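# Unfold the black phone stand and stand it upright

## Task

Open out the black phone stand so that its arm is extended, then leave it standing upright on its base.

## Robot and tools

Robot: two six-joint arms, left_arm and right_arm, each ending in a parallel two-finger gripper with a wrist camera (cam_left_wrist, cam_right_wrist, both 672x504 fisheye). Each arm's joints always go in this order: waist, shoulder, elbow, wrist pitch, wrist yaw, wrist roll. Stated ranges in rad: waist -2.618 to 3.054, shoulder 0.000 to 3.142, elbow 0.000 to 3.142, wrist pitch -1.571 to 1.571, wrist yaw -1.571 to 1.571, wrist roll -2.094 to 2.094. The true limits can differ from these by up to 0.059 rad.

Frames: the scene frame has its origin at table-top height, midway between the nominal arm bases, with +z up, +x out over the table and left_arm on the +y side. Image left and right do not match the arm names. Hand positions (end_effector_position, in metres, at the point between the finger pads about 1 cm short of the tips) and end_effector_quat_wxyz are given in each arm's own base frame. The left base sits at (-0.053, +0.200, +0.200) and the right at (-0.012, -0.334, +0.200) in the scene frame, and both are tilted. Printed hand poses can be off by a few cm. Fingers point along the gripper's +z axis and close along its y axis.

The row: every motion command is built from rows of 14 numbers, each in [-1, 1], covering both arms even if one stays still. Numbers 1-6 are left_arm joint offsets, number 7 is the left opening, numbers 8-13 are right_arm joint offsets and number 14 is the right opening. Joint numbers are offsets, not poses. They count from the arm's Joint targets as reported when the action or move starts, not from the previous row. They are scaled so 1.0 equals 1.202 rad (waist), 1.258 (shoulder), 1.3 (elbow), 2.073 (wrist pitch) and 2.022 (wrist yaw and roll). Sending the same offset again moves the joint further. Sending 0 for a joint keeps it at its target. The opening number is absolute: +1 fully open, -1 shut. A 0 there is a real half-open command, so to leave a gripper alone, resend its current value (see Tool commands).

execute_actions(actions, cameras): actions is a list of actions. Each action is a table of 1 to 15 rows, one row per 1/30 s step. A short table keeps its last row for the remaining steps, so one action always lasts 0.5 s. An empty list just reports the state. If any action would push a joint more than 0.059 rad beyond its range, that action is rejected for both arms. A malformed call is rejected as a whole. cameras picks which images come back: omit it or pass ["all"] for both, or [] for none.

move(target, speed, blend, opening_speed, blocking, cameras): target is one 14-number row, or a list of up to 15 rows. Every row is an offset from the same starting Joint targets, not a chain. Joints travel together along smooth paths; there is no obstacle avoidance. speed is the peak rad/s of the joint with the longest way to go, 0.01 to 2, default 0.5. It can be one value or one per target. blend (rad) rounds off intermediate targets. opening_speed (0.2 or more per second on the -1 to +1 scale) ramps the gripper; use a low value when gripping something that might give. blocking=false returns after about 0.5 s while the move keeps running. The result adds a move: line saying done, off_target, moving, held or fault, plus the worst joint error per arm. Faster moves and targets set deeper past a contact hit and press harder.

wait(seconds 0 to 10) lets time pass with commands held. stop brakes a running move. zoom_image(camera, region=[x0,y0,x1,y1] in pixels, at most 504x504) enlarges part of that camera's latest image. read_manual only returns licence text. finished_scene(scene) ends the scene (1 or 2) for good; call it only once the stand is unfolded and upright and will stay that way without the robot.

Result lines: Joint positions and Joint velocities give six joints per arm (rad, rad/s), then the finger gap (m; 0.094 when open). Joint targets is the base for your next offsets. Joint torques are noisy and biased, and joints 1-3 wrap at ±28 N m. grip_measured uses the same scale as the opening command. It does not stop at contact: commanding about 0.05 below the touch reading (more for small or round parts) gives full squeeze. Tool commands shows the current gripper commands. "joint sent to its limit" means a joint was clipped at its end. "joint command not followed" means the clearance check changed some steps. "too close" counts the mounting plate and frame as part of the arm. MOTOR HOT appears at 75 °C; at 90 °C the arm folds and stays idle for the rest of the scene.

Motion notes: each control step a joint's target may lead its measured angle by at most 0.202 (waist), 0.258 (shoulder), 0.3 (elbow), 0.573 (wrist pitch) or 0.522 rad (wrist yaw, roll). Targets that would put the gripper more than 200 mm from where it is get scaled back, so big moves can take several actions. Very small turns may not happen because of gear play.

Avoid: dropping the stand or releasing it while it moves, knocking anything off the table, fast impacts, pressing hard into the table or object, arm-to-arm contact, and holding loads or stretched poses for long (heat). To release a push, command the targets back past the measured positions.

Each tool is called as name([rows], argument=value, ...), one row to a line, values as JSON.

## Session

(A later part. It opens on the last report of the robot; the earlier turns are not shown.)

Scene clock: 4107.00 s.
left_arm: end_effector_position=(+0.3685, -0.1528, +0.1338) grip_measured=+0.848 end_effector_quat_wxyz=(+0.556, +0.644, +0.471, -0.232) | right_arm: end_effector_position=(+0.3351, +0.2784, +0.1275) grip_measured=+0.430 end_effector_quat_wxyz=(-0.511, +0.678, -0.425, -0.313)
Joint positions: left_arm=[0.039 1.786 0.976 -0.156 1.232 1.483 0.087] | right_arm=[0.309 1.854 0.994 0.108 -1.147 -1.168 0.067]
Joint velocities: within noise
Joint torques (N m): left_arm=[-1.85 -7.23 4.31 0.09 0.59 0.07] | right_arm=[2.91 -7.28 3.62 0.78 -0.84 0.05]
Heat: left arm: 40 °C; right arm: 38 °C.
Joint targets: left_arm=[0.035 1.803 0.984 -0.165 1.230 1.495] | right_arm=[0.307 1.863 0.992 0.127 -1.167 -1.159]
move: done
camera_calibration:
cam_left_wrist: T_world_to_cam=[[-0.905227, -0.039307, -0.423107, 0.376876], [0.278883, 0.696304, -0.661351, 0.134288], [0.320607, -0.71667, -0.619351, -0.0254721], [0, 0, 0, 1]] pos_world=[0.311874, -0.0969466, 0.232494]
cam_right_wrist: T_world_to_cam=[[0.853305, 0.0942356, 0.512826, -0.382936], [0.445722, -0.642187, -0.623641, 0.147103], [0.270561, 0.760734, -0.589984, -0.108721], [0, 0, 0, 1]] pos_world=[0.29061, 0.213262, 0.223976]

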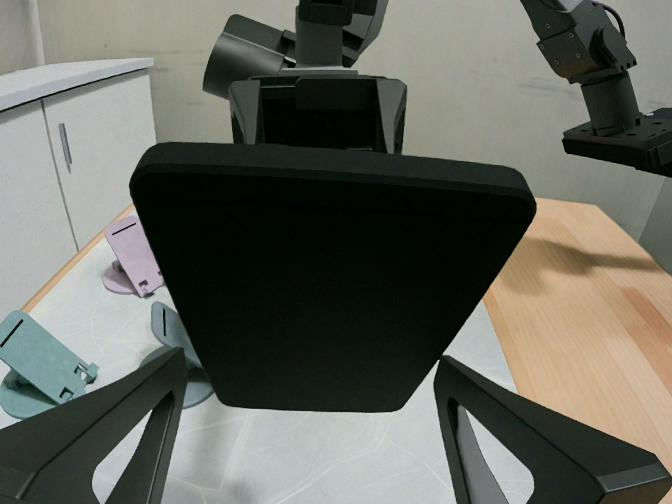

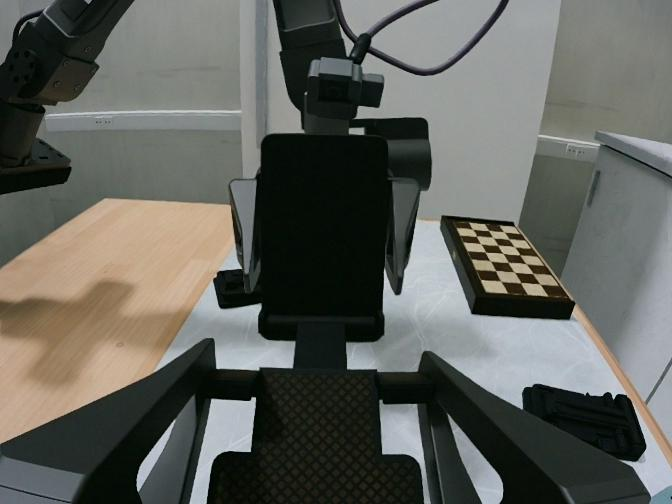

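move([
  [0.077,0.004,0.068,-0.162,0.026,0.129,0.85,0,0,0,0,0,0,0.30],
  [0.47,-0.24,0.09,-0.11,-0.16,0.0,0.85,0,0,0,0,0,0,0.30],
], speed=0.5, cameras=["cam_right_wrist"])

Scene clock: 4113.30 s.
left_arm: end_effector_position=(+0.3888, +0.0953, +0.1946) grip_measured=+0.848 end_effector_quat_wxyz=(+0.513, +0.508, +0.688, +0.070) | right_arm: end_effector_position=(+0.3351, +0.2784, +0.1275) grip_measured=+0.430 end_effector_quat_wxyz=(-0.511, +0.678, -0.425, -0.313)
Joint positions: left_arm=[0.596 1.533 1.085 -0.405 0.907 1.506 0.087] | right_arm=[0.309 1.854 0.994 0.108 -1.147 -1.168 0.067]
Joint velocities: within noise
Joint torques (N m): left_arm=[0.46 -10.96 6.93 0.4 0.44 -0.1] | right_arm=[2.91 -7.28 3.63 0.78 -0.83 0.05]
Heat: left arm: 40 °C; right arm: 37 °C.
Joint targets: left_arm=[0.600 1.501 1.101 -0.393 0.907 1.495] | right_arm=[0.307 1.863 0.992 0.127 -1.167 -1.159]
move: done
camera_calibration:
cam_right_wrist: T_world_to_cam=[[0.853305, 0.0942356, 0.512826, -0.382936], [0.445722, -0.642187, -0.623641, 0.147103], [0.270561, 0.760734, -0.589984, -0.108721], [0, 0, 0, 1]] pos_world=[0.29061, 0.213262, 0.223976]
Images, in order (width x height): cam_right_wrist 672x504.

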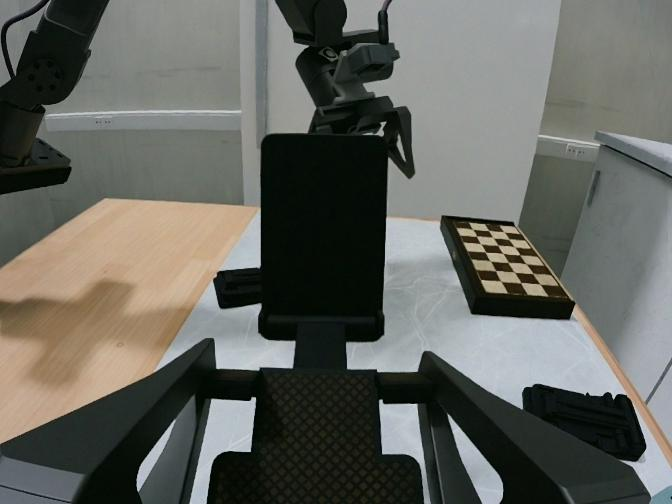

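move([
  [0,0,0,0,0,0,0.85,0.302,0.045,0.429,-0.298,0.379,0.108,0.30],
  [0,0,0,0,0,0,0.85,0.591,0.293,0.851,-0.587,0.747,0.214,0.30],
], speed=0.35, blend=0.1)

Scene clock: 4155.67 s.
left_arm: end_effector_position=(+0.3888, +0.0955, +0.1945) grip_measured=+0.848 end_effector_quat_wxyz=(+0.512, +0.508, +0.689, +0.070) | right_arm: end_effector_position=(+0.3311, +0.3965, +0.1337) grip_measured=+0.430 end_effector_quat_wxyz=(-0.199, +0.716, -0.653, +0.145)
Joint positions: left_arm=[0.596 1.533 1.085 -0.405 0.906 1.505 0.087] | right_arm=[0.99 2.209 2.07 -1.067 0.344 -0.737 0.067]
Joint velocities: within noise
Joint torques (N m): left_arm=[0.47 -10.96 6.93 0.4 0.44 -0.09] | right_arm=[8.23 -7.76 8.47 0.27 -0.12 0.07]
Heat: left arm: 40 °C; right arm: 37 °C.
Joint targets: left_arm=[0.600 1.501 1.101 -0.393 0.907 1.495] | right_arm=[1.017 2.232 2.098 -1.089 0.343 -0.726]
move: done
camera_calibration:
cam_left_wrist: T_world_to_cam=[[-0.668107, -0.506311, -0.545236, 0.40682], [-0.307888, 0.855222, -0.416894, 0.161291], [0.677376, -0.110658, -0.727266, 0.00794796], [0, 0, 0, 1]] pos_world=[0.316075, 0.0689171, 0.294835]
cam_right_wrist: T_world_to_cam=[[0.843813, 0.14858, 0.515658, -0.412615], [-0.0590856, -0.929341, 0.364464, 0.377439], [0.533374, -0.338007, -0.775411, 0.17958], [0, 0, 0, 1]] pos_world=[0.274687, 0.472776, 0.214454]

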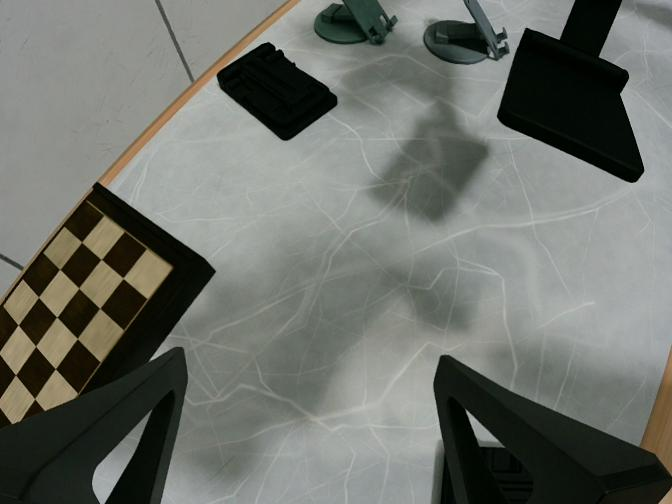

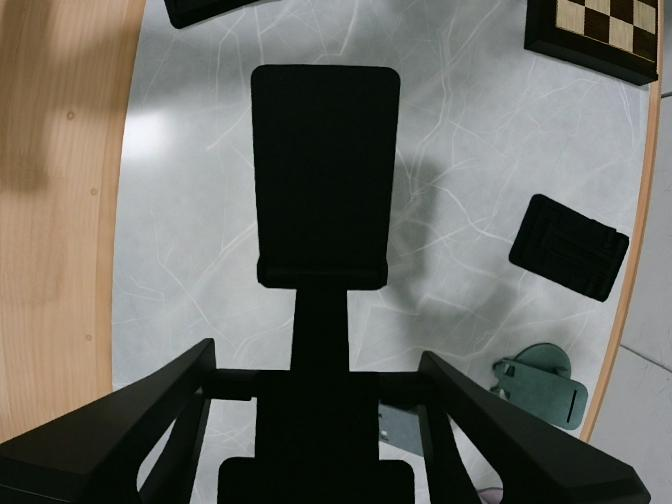

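move(target=[0,0,0,0,0,0,0.85,-0.022,0.238,0.185,-0.087,0.094,0.034,0.30], speed=0.25)

zoom_image(camera="cam_right_wrist", region=[190, 40, 450, 504])

Scene clock: 4189.10 s.
left_arm: end_effector_position=(+0.3888, +0.0955, +0.1945) grip_measured=+0.848 end_effector_quat_wxyz=(+0.512, +0.508, +0.689, +0.070) | right_arm: end_effector_position=(+0.3564, +0.3786, +0.0623) grip_measured=+0.430 end_effector_quat_wxyz=(-0.099, +0.699, -0.663, +0.249)
Joint positions: left_arm=[0.596 1.533 1.085 -0.405 0.906 1.505 0.087] | right_arm=[0.988 2.512 2.313 -1.251 0.531 -0.668 0.067]
Joint velocities: within noise
Joint torques (N m): left_arm=[0.46 -10.96 6.94 0.4 0.44 -0.09] | right_arm=[6.91 -8.94 7.9 0.01 0.04 0.07]
Heat: left arm: 41 °C; right arm: 39 °C.
Joint targets: left_arm=[0.600 1.501 1.101 -0.393 0.907 1.495] | right_arm=[0.990 2.531 2.339 -1.270 0.533 -0.657]
move: done
camera_calibration:
cam_left_wrist: T_world_to_cam=[[-0.668107, -0.506311, -0.545236, 0.40682], [-0.307888, 0.855222, -0.416894, 0.161291], [0.677376, -0.110658, -0.727266, 0.00794796], [0, 0, 0, 1]] pos_world=[0.316075, 0.0689171, 0.294835]
cam_right_wrist: T_world_to_cam=[[0.851264, 0.193411, 0.487793, -0.412382], [-0.162562, -0.786658, 0.595604, 0.356781], [0.498922, -0.586312, -0.638212, 0.202441], [0, 0, 0, 1]] pos_world=[0.308043, 0.479117, 0.117857]

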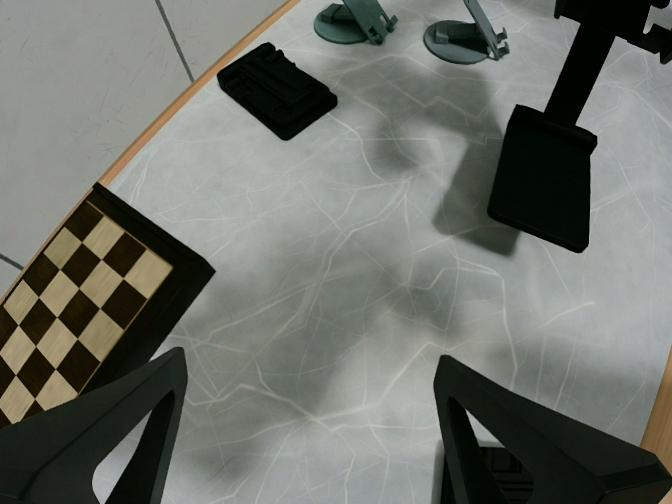

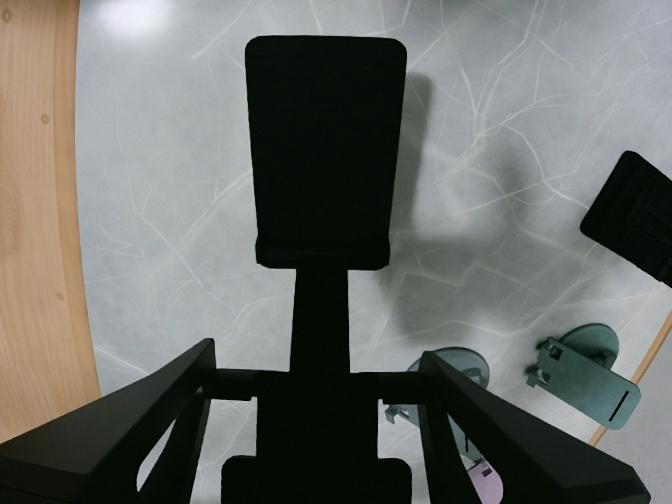

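Scaled by 1.086 from the camera's 672x504 image, which has a finer 960x720 frame.

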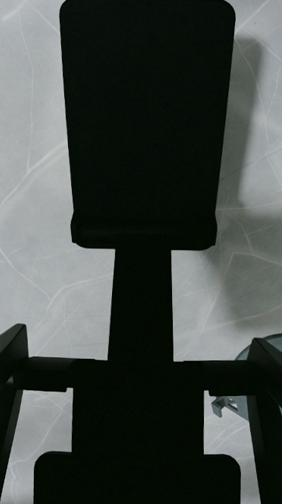

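wait(seconds=3, cameras=["cam_right_wrist"])

Scene clock: 4209.67 s.
left_arm: end_effector_position=(+0.3888, +0.0955, +0.1945) grip_measured=+0.848 end_effector_quat_wxyz=(+0.512, +0.508, +0.689, +0.070) | right_arm: end_effector_position=(+0.3562, +0.3783, +0.0623) grip_measured=+0.430 end_effector_quat_wxyz=(-0.099, +0.699, -0.663, +0.250)
Joint positions: left_arm=[0.596 1.533 1.085 -0.405 0.906 1.505 0.087] | right_arm=[0.988 2.512 2.313 -1.252 0.531 -0.668 0.067]
Joint velocities: within noise
Joint torques (N m): left_arm=[0.46 -10.96 6.94 0.41 0.44 -0.09] | right_arm=[6.91 -8.94 7.9 0 0.05 0.06]
Heat: left arm: 41 °C; right arm: 38 °C.
Joint targets: left_arm=[0.600 1.501 1.101 -0.393 0.907 1.495] | right_arm=[0.990 2.531 2.339 -1.270 0.533 -0.657]
Tool commands: left_gripper/opening=+0.85 right_gripper/opening=+0.3
wait: 3.00 s; at rest from the start
camera_calibration:
cam_right_wrist: T_world_to_cam=[[0.851675, 0.194035, 0.486826, -0.41247], [-0.162059, -0.785894, 0.596748, 0.356011], [0.498384, -0.58713, -0.637881, 0.202822], [0, 0, 0, 1]] pos_world=[0.307902, 0.478903, 0.117728]
Images, in order (width x height): cam_right_wrist 672x504.

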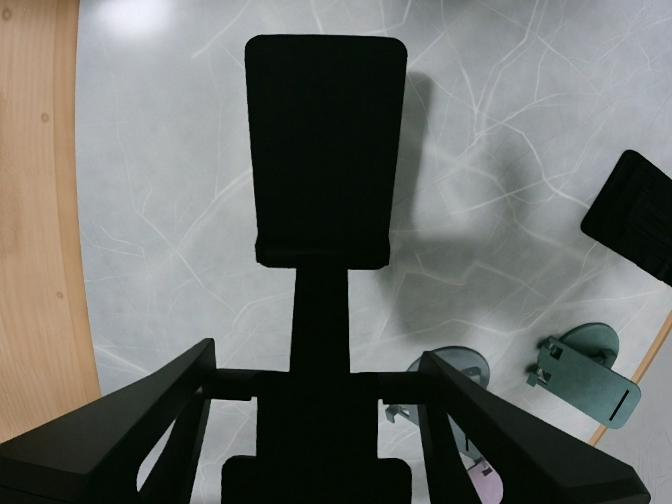

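move(target=[0,0,0,0,0,0,0.85,-0.024,-0.112,-0.225,0.039,0.036,0.015,0.30], speed=0.25)

Scene clock: 4257.13 s.
left_arm: end_effector_position=(+0.3888, +0.0955, +0.1945) grip_measured=+0.848 end_effector_quat_wxyz=(+0.512, +0.508, +0.689, +0.070) | right_arm: end_effector_position=(+0.3477, +0.3270, +0.0400) grip_measured=+0.430 end_effector_quat_wxyz=(-0.042, +0.687, -0.663, +0.293)
Joint positions: left_arm=[0.596 1.533 1.085 -0.405 0.906 1.505 0.087] | right_arm=[0.965 2.429 2.054 -1.208 0.6 -0.637 0.067]
Joint velocities: within noise
Joint torques (N m): left_arm=[0.46 -10.96 6.94 0.41 0.44 -0.09] | right_arm=[6.15 -12.78 4.63 0.11 0.11 0.05]
Heat: left arm: 42 °C; right arm: 38 °C.
Joint targets: left_arm=[0.600 1.501 1.101 -0.393 0.907 1.495] | right_arm=[0.962 2.390 2.046 -1.189 0.606 -0.627]
move: off_target (right_arm); right_arm: the shoulder is farthest, 0.039 rad from its target
camera_calibration:
cam_left_wrist: T_world_to_cam=[[-0.668107, -0.506311, -0.545236, 0.40682], [-0.307888, 0.855222, -0.416894, 0.161291], [0.677376, -0.110658, -0.727266, 0.00794796], [0, 0, 0, 1]] pos_world=[0.316075, 0.0689171, 0.294835]
cam_right_wrist: T_world_to_cam=[[0.866397, 0.211599, 0.452307, -0.393918], [-0.19533, -0.690002, 0.696953, 0.303793], [0.459568, -0.692187, -0.556484, 0.20737], [0, 0, 0, 1]] pos_world=[0.305329, 0.43651, 0.0818414]

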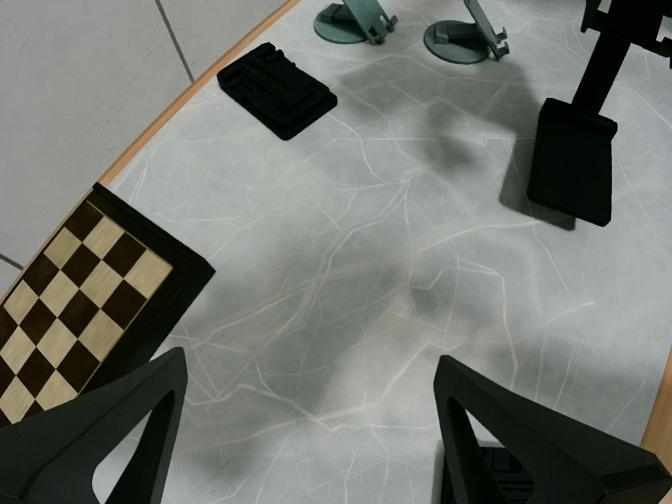

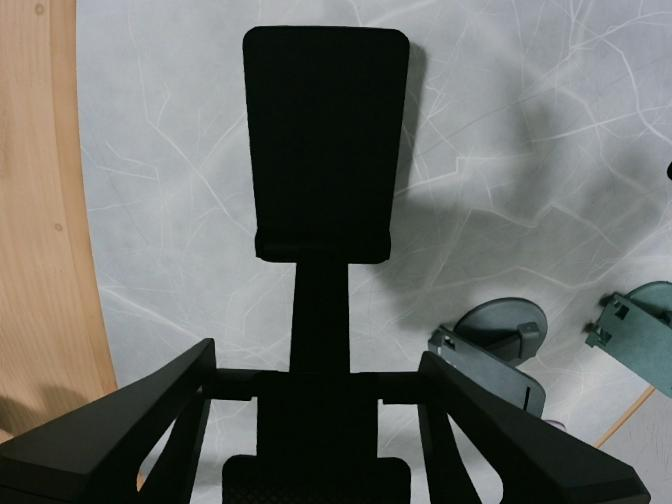

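move(target=[0,0,0,0,0,0,0.85,-0.015,0.061,-0.024,0.029,0,0,0.30], speed=0.1)

Scene clock: 4278.03 s.
left_arm: end_effector_position=(+0.3888, +0.0955, +0.1945) grip_measured=+0.848 end_effector_quat_wxyz=(+0.512, +0.508, +0.689, +0.070) | right_arm: end_effector_position=(+0.3554, +0.3237, +0.0241) grip_measured=+0.430 end_effector_quat_wxyz=(-0.045, +0.680, -0.671, +0.291)
Joint positions: left_arm=[0.596 1.533 1.085 -0.405 0.906 1.505 0.087] | right_arm=[0.947 2.446 2.021 -1.147 0.597 -0.637 0.067]
Joint velocities: within noise
Joint torques (N m): left_arm=[0.46 -10.96 6.94 0.4 0.44 -0.09] | right_arm=[6.15 -8.38 4.67 0.11 0.11 0.06]
Heat: left arm: 42 °C; right arm: 45 °C.
Joint targets: left_arm=[0.600 1.501 1.101 -0.393 0.907 1.495] | right_arm=[0.944 2.467 2.015 -1.129 0.606 -0.627]
move: done
camera_calibration:
cam_left_wrist: T_world_to_cam=[[-0.668107, -0.506311, -0.545236, 0.40682], [-0.307888, 0.855222, -0.416894, 0.161291], [0.677376, -0.110658, -0.727266, 0.00794796], [0, 0, 0, 1]] pos_world=[0.316075, 0.0689171, 0.294835]
cam_right_wrist: T_world_to_cam=[[0.868017, 0.190246, 0.458642, -0.386489], [-0.211251, -0.694423, 0.687859, 0.321451], [0.449354, -0.693962, -0.562581, 0.197043], [0, 0, 0, 1]] pos_world=[0.314844, 0.433492, 0.0669998]

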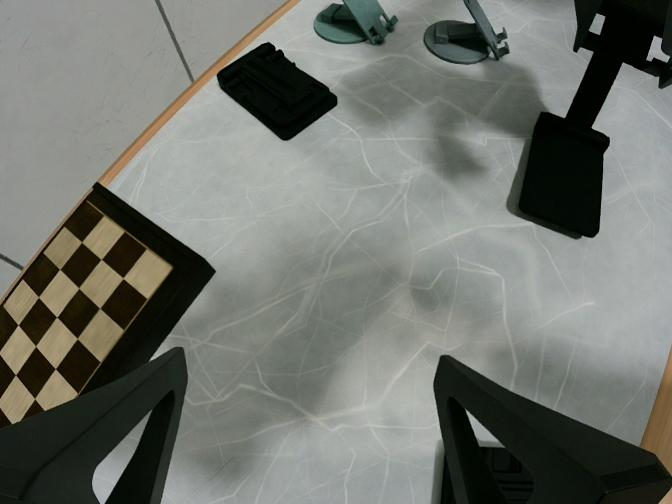

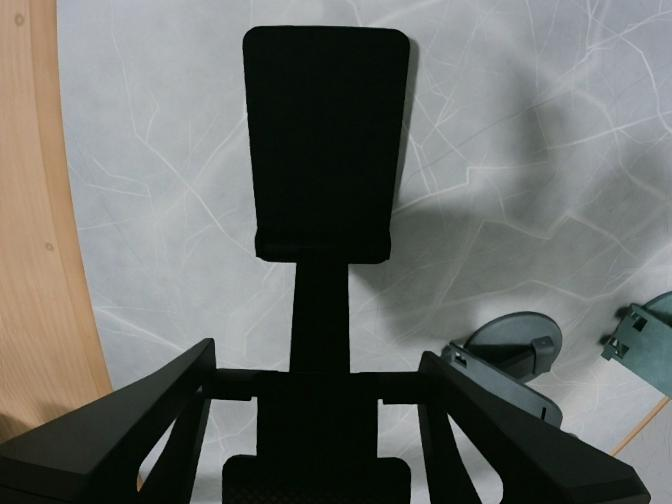

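move(target=[0,0,0,0,0,0,0.85,-0.0067,0.0064,-0.0108,0.013,0,0,0.30], speed=0.05)

Scene clock: 4283.63 s.
left_arm: end_effector_position=(+0.3888, +0.0955, +0.1945) grip_measured=+0.848 end_effector_quat_wxyz=(+0.512, +0.508, +0.689, +0.070) | right_arm: end_effector_position=(+0.3569, +0.3246, +0.0226) grip_measured=+0.430 end_effector_quat_wxyz=(-0.050, +0.678, -0.673, +0.290)
Joint positions: left_arm=[0.596 1.533 1.085 -0.405 0.906 1.505 0.087] | right_arm=[0.945 2.446 2.015 -1.131 0.597 -0.636 0.067]
Joint velocities: within noise
Joint torques (N m): left_arm=[0.46 -10.96 6.93 0.41 0.44 -0.1] | right_arm=[5.72 -7.83 4.04 0.24 0.11 0.05]
Heat: left arm: 42 °C; right arm: 44 °C.
Joint targets: left_arm=[0.600 1.501 1.101 -0.393 0.907 1.495] | right_arm=[0.936 2.475 2.001 -1.102 0.606 -0.627]
move: done
camera_calibration:
cam_left_wrist: T_world_to_cam=[[-0.668107, -0.506311, -0.545236, 0.40682], [-0.307888, 0.855222, -0.416894, 0.161291], [0.677376, -0.110658, -0.727266, 0.00794796], [0, 0, 0, 1]] pos_world=[0.316075, 0.0689171, 0.294835]
cam_right_wrist: T_world_to_cam=[[0.865824, 0.184043, 0.465271, -0.384612], [-0.217231, -0.699413, 0.680906, 0.327307], [0.450733, -0.690616, -0.565588, 0.194594], [0, 0, 0, 1]] pos_world=[0.316397, 0.434098, 0.0661435]

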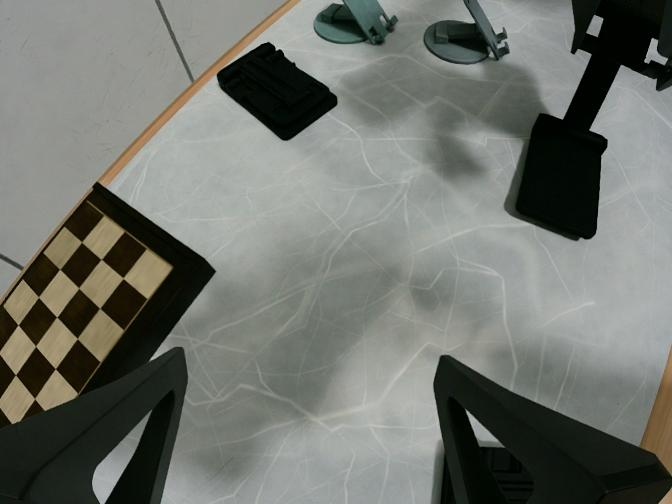

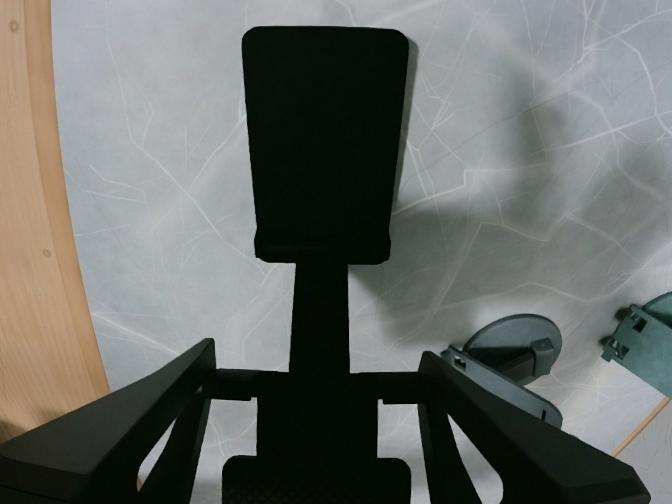

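zoom_image(camera="cam_right_wrist", region=[220, 10, 450, 290])

zoom_image(camera="cam_left_wrist", region=[440, 0, 672, 260])

Scaled by 1.800 from the camera's 672x504 image, which has a finer 960x720 frame.

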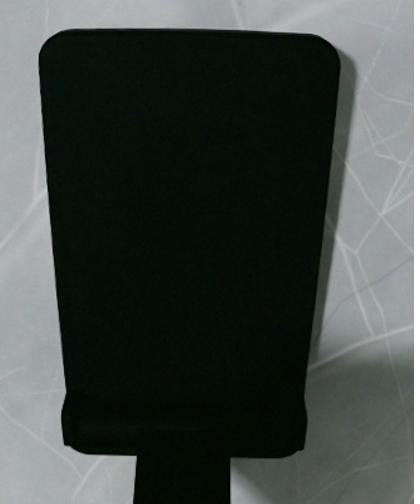

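Scaled by 1.938 from the camera's 672x504 image, which has a finer 960x720 frame.

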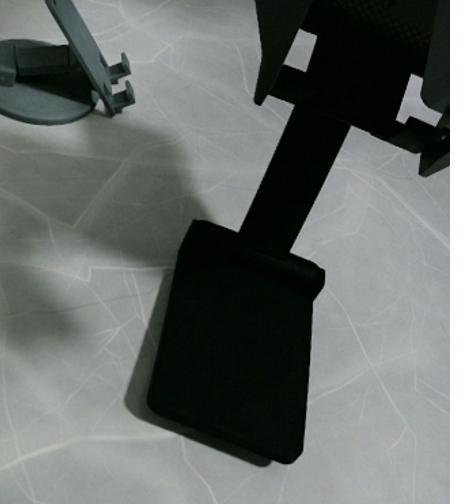

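move(target=[0,0,0,0,0,0,0.85,-0.005,0.010,-0.008,0.010,0,0,0.30], speed=0.05)

zoom_image(camera="cam_left_wrist", region=[440, 0, 672, 260])

Scene clock: 4292.83 s.
left_arm: end_effector_position=(+0.3888, +0.0955, +0.1945) grip_measured=+0.848 end_effector_quat_wxyz=(+0.512, +0.508, +0.689, +0.070) | right_arm: end_effector_position=(+0.3571, +0.3249, +0.0211) grip_measured=+0.430 end_effector_quat_wxyz=(-0.052, +0.675, -0.676, +0.290)
Joint positions: left_arm=[0.596 1.533 1.085 -0.405 0.906 1.505 0.087] | right_arm=[0.945 2.446 2.009 -1.122 0.597 -0.628 0.067]
Joint velocities: within noise
Joint torques (N m): left_arm=[0.46 -10.96 6.93 0.41 0.44 -0.09] | right_arm=[5.27 -6.93 3.77 0.35 0.11 0.04]
Heat: left arm: 42 °C; right arm: 42 °C.
Joint targets: left_arm=[0.600 1.501 1.101 -0.393 0.907 1.495] | right_arm=[0.930 2.488 1.991 -1.081 0.606 -0.627]
move: off_target (right_arm); right_arm: the shoulder is farthest, 0.042 rad from its target
camera_calibration:
cam_left_wrist: T_world_to_cam=[[-0.668107, -0.506311, -0.545236, 0.40682], [-0.307888, 0.855222, -0.416894, 0.161291], [0.677376, -0.110658, -0.727266, 0.00794796], [0, 0, 0, 1]] pos_world=[0.316075, 0.0689171, 0.294835]
cam_right_wrist: T_world_to_cam=[[0.864968, 0.175739, 0.470048, -0.381249], [-0.22457, -0.702098, 0.675742, 0.332196], [0.448774, -0.690054, -0.567827, 0.194413], [0, 0, 0, 1]] pos_world=[0.317122, 0.434389, 0.0651192]

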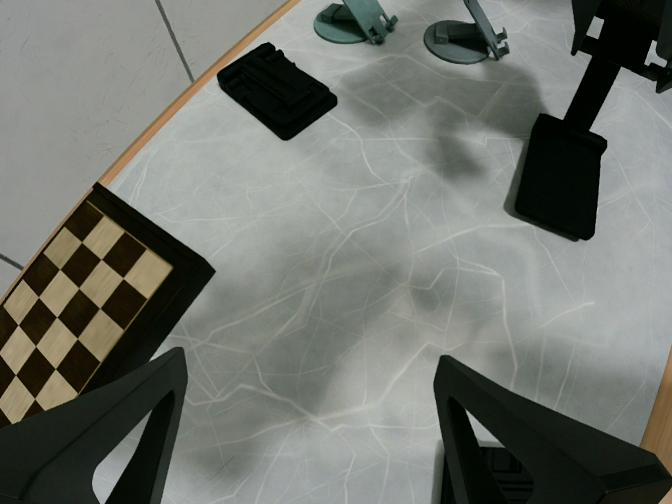

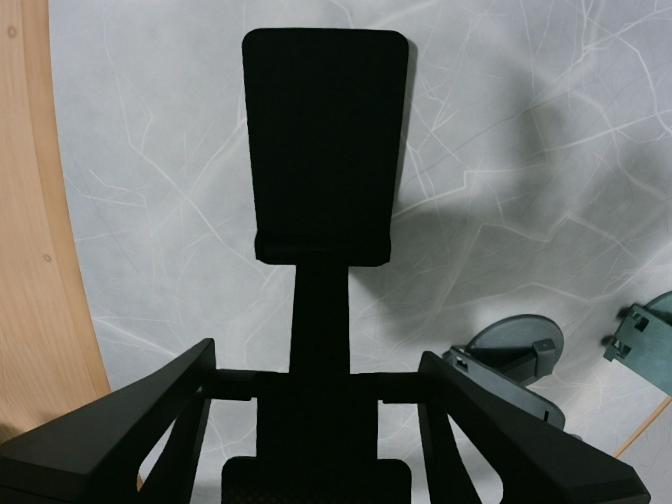

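Scaled by 1.938 from the camera's 672x504 image, which has a finer 960x720 frame.

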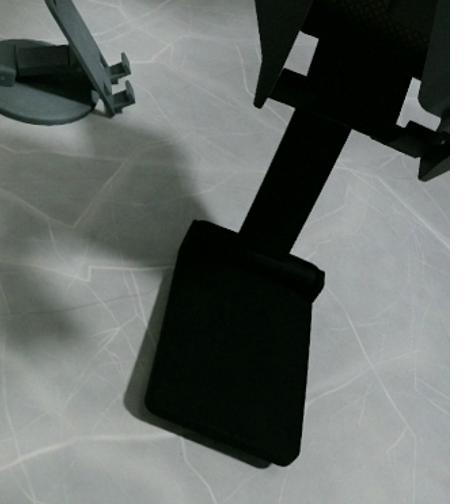

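move(target=[0,0,0,0,0,0,0.85,0.014,0.072,0.112,-0.056,0.015,0.007,0.30], speed=0.08)

zoom_image(camera="cam_left_wrist", region=[440, 0, 672, 260])

Scene clock: 4317.40 s.
left_arm: end_effector_position=(+0.3888, +0.0955, +0.1945) grip_measured=+0.848 end_effector_quat_wxyz=(+0.512, +0.508, +0.689, +0.070) | right_arm: end_effector_position=(+0.3602, +0.3280, +0.0176) grip_measured=+0.430 end_effector_quat_wxyz=(-0.034, +0.675, -0.672, +0.302)
Joint positions: left_arm=[0.596 1.533 1.085 -0.405 0.906 1.505 0.087] | right_arm=[0.95 2.524 2.13 -1.214 0.617 -0.613 0.067]
Joint velocities: within noise
Joint torques (N m): left_arm=[0.46 -10.96 6.93 0.41 0.43 -0.1] | right_arm=[6.38 -6.39 5.74 0.07 0.25 0.03]
Heat: left arm: 42 °C; right arm: 39 °C.
Joint targets: left_arm=[0.600 1.501 1.101 -0.393 0.907 1.495] | right_arm=[0.946 2.578 2.136 -1.197 0.636 -0.613]
move: off_target (right_arm); right_arm: the shoulder is farthest, 0.055 rad from its target
camera_calibration:
cam_left_wrist: T_world_to_cam=[[-0.668107, -0.506311, -0.545236, 0.40682], [-0.307888, 0.855222, -0.416894, 0.161291], [0.677376, -0.110658, -0.727266, 0.00794796], [0, 0, 0, 1]] pos_world=[0.316075, 0.0689171, 0.294835]
cam_right_wrist: T_world_to_cam=[[0.869726, 0.189609, 0.455659, -0.388861], [-0.224889, -0.66958, 0.707876, 0.326336], [0.43932, -0.718131, -0.53971, 0.205269], [0, 0, 0, 1]] pos_world=[0.321413, 0.439649, 0.0569684]

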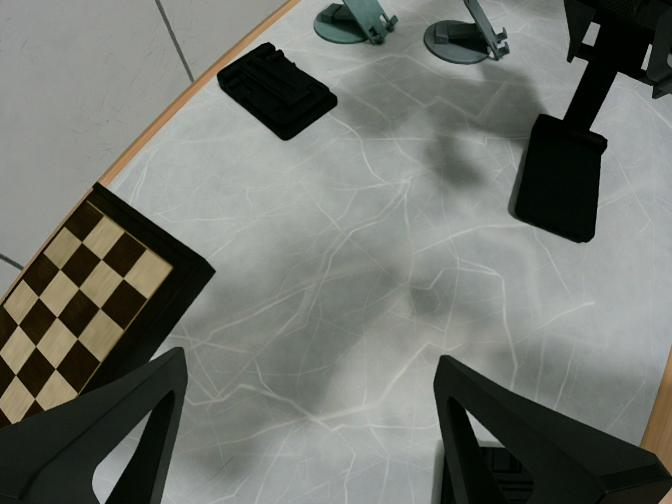

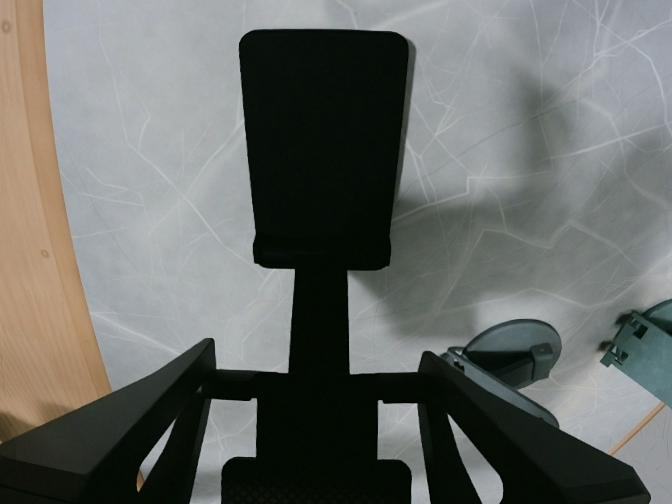

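Scaled by 1.938 from the camera's 672x504 image, which has a finer 960x720 frame.

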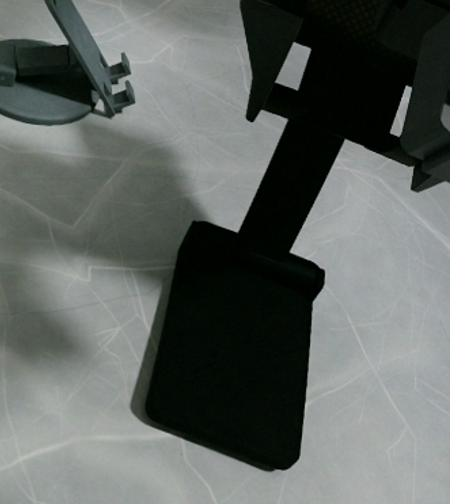

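move(target=[0,0,0,0,0,0,0.85,0,-0.02,0,0,0,0,0.30], speed=0.08, cameras=[])

move(target=[0,0,0,0,0,0,0.85,0,0,0,0,0,0,0.70], opening_speed=0.2)

zoom_image(camera="cam_left_wrist", region=[440, 0, 672, 260])

Scene clock: 4325.20 s.
left_arm: end_effector_position=(+0.3888, +0.0955, +0.1945) grip_measured=+0.848 end_effector_quat_wxyz=(+0.512, +0.508, +0.689, +0.070) | right_arm: end_effector_position=(+0.3601, +0.3278, +0.0169) grip_measured=+0.430 end_effector_quat_wxyz=(-0.033, +0.675, -0.672, +0.302)
Joint positions: left_arm=[0.596 1.533 1.085 -0.405 0.906 1.505 0.087] | right_arm=[0.95 2.525 2.13 -1.214 0.617 -0.613 0.067]
Joint velocities: within noise
Joint torques (N m): left_arm=[0.46 -10.96 6.93 0.41 0.44 -0.09] | right_arm=[6.38 -8.16 5.71 0.07 0.25 0.03]
Heat: left arm: 42 °C; right arm: 39 °C.
Joint targets: left_arm=[0.600 1.501 1.101 -0.393 0.907 1.495] | right_arm=[0.946 2.553 2.136 -1.197 0.636 -0.613]
move: done
No camera images: "cameras" was empty.

Scene clock: 4327.40 s.
left_arm: end_effector_position=(+0.3888, +0.0955, +0.1945) grip_measured=+0.848 end_effector_quat_wxyz=(+0.512, +0.508, +0.689, +0.070) | right_arm: end_effector_position=(+0.3612, +0.3271, +0.0178) grip_measured=+0.698 end_effector_quat_wxyz=(-0.034, +0.674, -0.671, +0.307)
Joint positions: left_arm=[0.596 1.533 1.085 -0.405 0.906 1.505 0.087] | right_arm=[0.95 2.525 2.13 -1.214 0.626 -0.613 0.08]
Joint velocities: within noise
Joint torques (N m): left_arm=[0.46 -10.96 6.93 0.41 0.44 -0.1] | right_arm=[6.38 -8.16 5.71 0.07 0.14 0.02]
Heat: left arm: 42 °C; right arm: 39 °C.
Joint targets: left_arm=[0.600 1.501 1.101 -0.393 0.907 1.495] | right_arm=[0.946 2.553 2.136 -1.197 0.636 -0.613]
move: done
camera_calibration:
cam_left_wrist: T_world_to_cam=[[-0.668107, -0.506311, -0.545236, 0.40682], [-0.307888, 0.855222, -0.416894, 0.161291], [0.677376, -0.110658, -0.727266, 0.00794796], [0, 0, 0, 1]] pos_world=[0.316075, 0.0689171, 0.294835]
cam_right_wrist: T_world_to_cam=[[0.866643, 0.192932, 0.460117, -0.389747], [-0.22933, -0.664978, 0.710783, 0.325847], [0.4431, -0.721513, -0.532053, 0.203938], [0, 0, 0, 1]] pos_world=[0.322133, 0.43902, 0.0562293]

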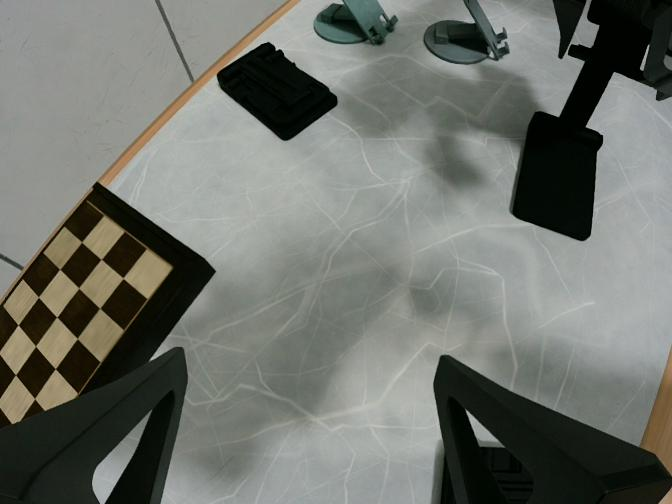

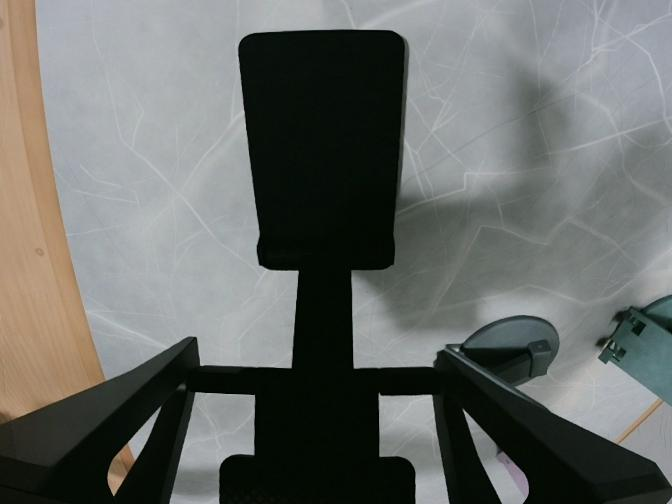

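Scaled by 1.938 from the camera's 672x504 image, which has a finer 960x720 frame.

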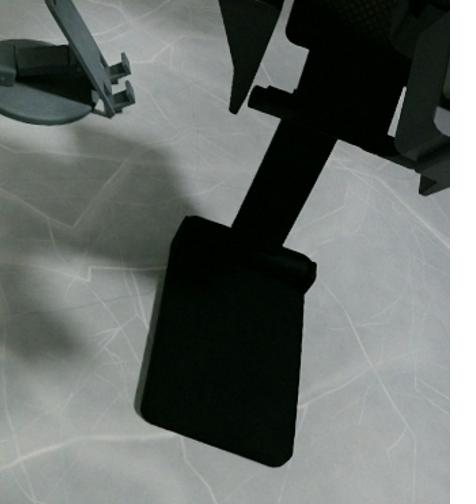

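move([
  [0,0,0,0,0,0,0.85,0,0,0,0,0,0,0.85],
  [0,0,0,0,0,0,0.85,0.067,-0.066,0.098,-0.106,-0.005,0.023,0.85],
], speed=0.15, opening_speed=0.3)

Scene clock: 4346.17 s.
left_arm: end_effector_position=(+0.3888, +0.0955, +0.1945) grip_measured=+0.848 end_effector_quat_wxyz=(+0.512, +0.508, +0.689, +0.070) | right_arm: end_effector_position=(+0.3401, +0.3355, +0.0598) grip_measured=+0.848 end_effector_quat_wxyz=(-0.028, +0.682, -0.662, +0.310)
Joint positions: left_arm=[0.596 1.533 1.085 -0.405 0.906 1.505 0.087] | right_arm=[0.997 2.498 2.244 -1.395 0.628 -0.577 0.087]
Joint velocities: within noise
Joint torques (N m): left_arm=[0.46 -10.96 6.94 0.4 0.44 -0.09] | right_arm=[9.01 -12.19 7.04 -0.23 0 0.05]
Heat: left arm: 42 °C; right arm: 41 °C.
Joint targets: left_arm=[0.600 1.501 1.101 -0.393 0.907 1.495] | right_arm=[1.027 2.470 2.264 -1.417 0.626 -0.566]
move: done
camera_calibration:
cam_left_wrist: T_world_to_cam=[[-0.668107, -0.506311, -0.545236, 0.40682], [-0.307888, 0.855222, -0.416894, 0.161291], [0.677376, -0.110658, -0.727266, 0.00794796], [0, 0, 0, 1]] pos_world=[0.316075, 0.0689171, 0.294835]
cam_right_wrist: T_world_to_cam=[[0.866417, 0.217535, 0.449444, -0.399947], [-0.210856, -0.656519, 0.724239, 0.286828], [0.452616, -0.722261, -0.522951, 0.238182], [0, 0, 0, 1]] pos_world=[0.299195, 0.44734, 0.0965795]

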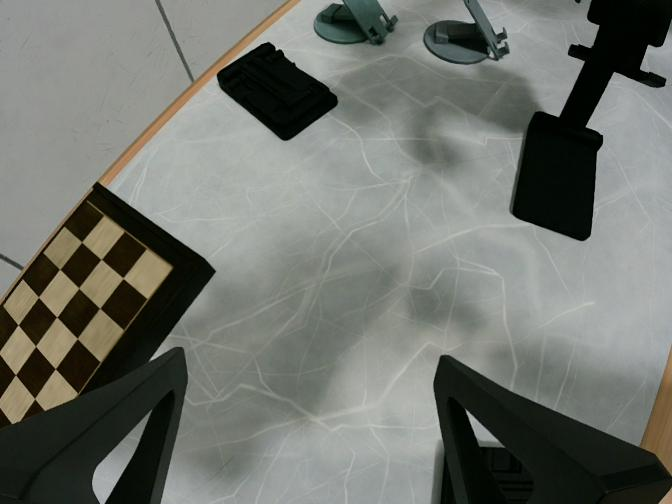

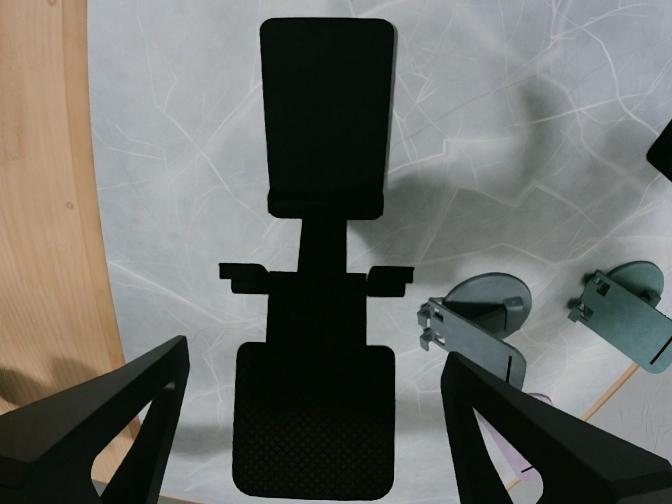

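move(target=[-0.381,0.305,-0.22,0.219,-0.048,0.025,0.85,-0.236,-0.576,-0.718,0.371,-0.274,-0.239,0.85], speed=0.5)

Scene clock: 4459.00 s.
left_arm: end_effector_position=(+0.3892, -0.0702, +0.0257) grip_measured=+0.848 end_effector_quat_wxyz=(+0.453, +0.648, +0.610, -0.059) | right_arm: end_effector_position=(+0.3287, +0.2815, +0.1093) grip_measured=+0.848 end_effector_quat_wxyz=(-0.224, +0.749, -0.618, +0.081)
Joint positions: left_arm=[0.151 1.865 0.815 0.046 0.809 1.534 0.087] | right_arm=[0.746 1.771 1.342 -0.671 0.097 -1.039 0.087]
Joint velocities: left_arm=[0.007 0.002 -0.012 -0.154 -0.066 -0.007 -0.001] | right_arm=[within noise]
Joint torques (N m): left_arm=[-1.88 -6.34 2.03 0.25 0.5 0.07] | right_arm=[3.79 -9.22 4.71 0.67 -0.51 -0.09]
Heat: left arm: 43 °C; right arm: 44 °C.
Joint targets: left_arm=[0.142 1.885 0.815 0.061 0.810 1.545] | right_arm=[0.743 1.745 1.330 -0.648 0.072 -1.049]
move: done
camera_calibration:
cam_left_wrist: T_world_to_cam=[[-0.882631, -0.172193, -0.437393, 0.335391], [-0.00369643, 0.933004, -0.359847, 0.118298], [0.470053, -0.315995, -0.824135, -0.0646548], [0, 0, 0, 1]] pos_world=[0.326855, -0.0730511, 0.135983]
cam_right_wrist: T_world_to_cam=[[0.848684, 0.207208, 0.486622, -0.395827], [0.0774618, -0.958837, 0.273186, 0.252702], [0.523198, -0.194154, -0.8298, 0.0918913], [0, 0, 0, 1]] pos_world=[0.26828, 0.342159, 0.199835]

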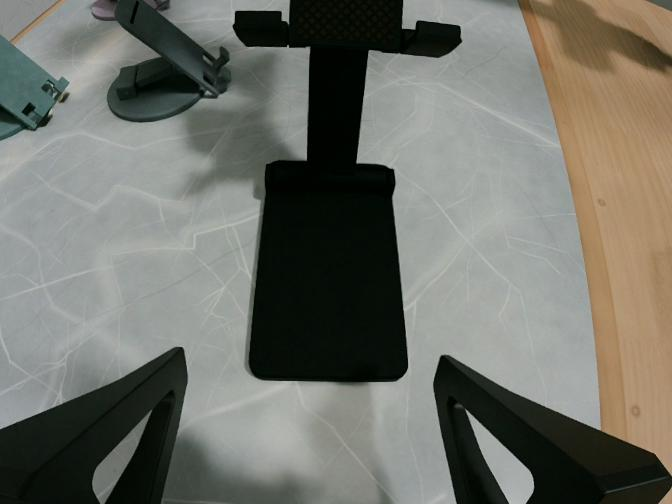

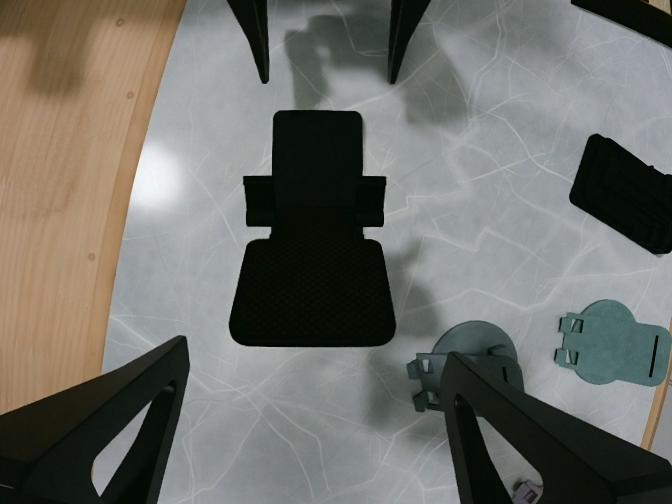

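move(target=[-0.05,0.091,0.016,0.069,-0.018,-0.035,0.85,-0.007,0.175,-0.013,0.096,0.001,0.002,0.85], speed=0.2)

Scene clock: 4535.37 s.
left_arm: end_effector_position=(+0.4016, -0.0853, -0.0003) grip_measured=+0.848 end_effector_quat_wxyz=(+0.451, +0.652, +0.607, -0.055) | right_arm: end_effector_position=(+0.3525, +0.3009, +0.0484) grip_measured=+0.848 end_effector_quat_wxyz=(-0.224, +0.748, -0.620, +0.081)
Joint positions: left_arm=[0.096 1.975 0.824 0.189 0.772 1.485 0.087] | right_arm=[0.741 1.947 1.32 -0.472 0.096 -1.039 0.087]
Joint velocities: within noise
Joint torques (N m): left_arm=[-2.56 -6.2 2.66 0.32 0.5 -0.08] | right_arm=[4.14 -6.79 4.56 0.67 -0.48 -0.04]
Heat: left arm: 42 °C; right arm: 39 °C.
Joint targets: left_arm=[0.082 1.999 0.836 0.204 0.773 1.474] | right_arm=[0.735 1.965 1.313 -0.449 0.074 -1.045]
move: done
camera_calibration:
cam_left_wrist: T_world_to_cam=[[-0.881419, -0.161465, -0.443881, 0.332772], [0.00377527, 0.937319, -0.348453, 0.120461], [0.472321, -0.308809, -0.825561, -0.0969894], [0, 0, 0, 1]] pos_world=[0.338667, -0.0891308, 0.109616]
cam_right_wrist: T_world_to_cam=[[0.849385, 0.202897, 0.487215, -0.389455], [0.0736602, -0.959689, 0.27124, 0.287853], [0.522608, -0.194499, -0.830091, 0.0330367], [0, 0, 0, 1]] pos_world=[0.292328, 0.361694, 0.139094]

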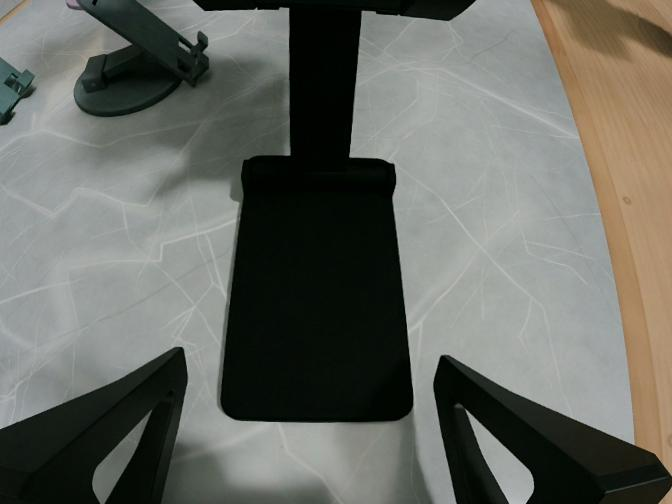

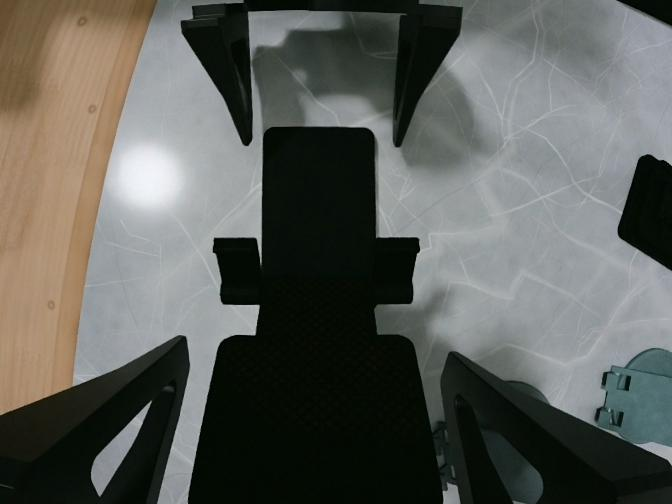

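move(target=[-0.022,0.055,0.018,0.035,-0.009,-0.024,0.85,0,0,0,0,0,0,0.85], speed=0.1)

Scene clock: 4565.23 s.
left_arm: end_effector_position=(+0.4117, -0.0927, -0.0136) grip_measured=+0.848 end_effector_quat_wxyz=(+0.451, +0.647, +0.612, -0.057) | right_arm: end_effector_position=(+0.3527, +0.3012, +0.0486) grip_measured=+0.848 end_effector_quat_wxyz=(-0.225, +0.748, -0.620, +0.081)
Joint positions: left_arm=[0.07 2.044 0.847 0.261 0.755 1.436 0.087] | right_arm=[0.741 1.947 1.32 -0.47 0.096 -1.039 0.087]
Joint velocities: within noise
Joint torques (N m): left_arm=[-2.8 -6.3 2.43 0.38 0.49 -0.09] | right_arm=[4.14 -6.79 4.56 0.67 -0.48 -0.03]
Heat: left arm: 41 °C; right arm: 40 °C.
Joint targets: left_arm=[0.056 2.069 0.859 0.276 0.755 1.426] | right_arm=[0.735 1.965 1.313 -0.449 0.074 -1.045]
move: done
camera_calibration:
cam_left_wrist: T_world_to_cam=[[-0.882501, -0.175876, -0.436187, 0.333747], [-0.0105459, 0.934613, -0.35551, 0.128266], [0.470192, -0.309138, -0.826652, -0.114185], [0, 0, 0, 1]] pos_world=[0.349574, -0.0964803, 0.0967845]
cam_right_wrist: T_world_to_cam=[[0.848833, 0.202392, 0.488385, -0.389507], [0.0733538, -0.959969, 0.270329, 0.288244], [0.523547, -0.19364, -0.8297, 0.0324851], [0, 0, 0, 1]] pos_world=[0.292475, 0.361829, 0.139262]

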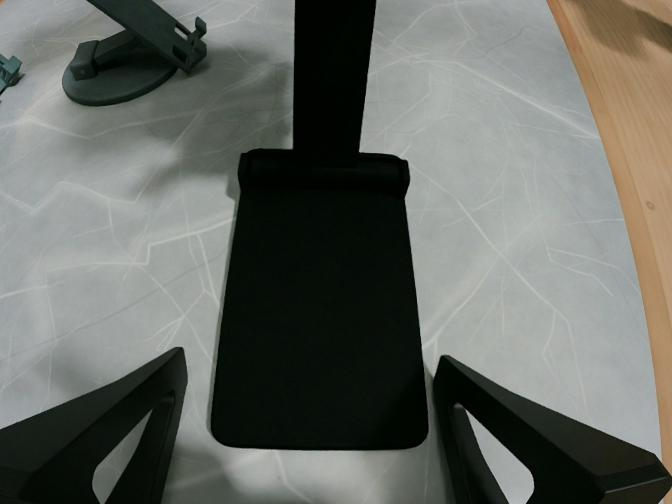

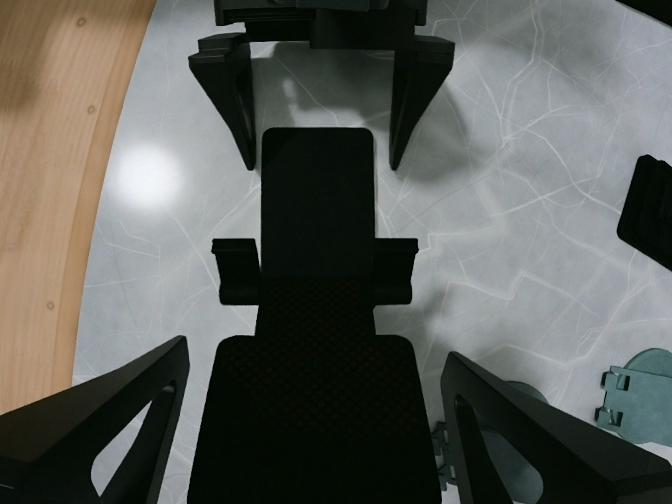

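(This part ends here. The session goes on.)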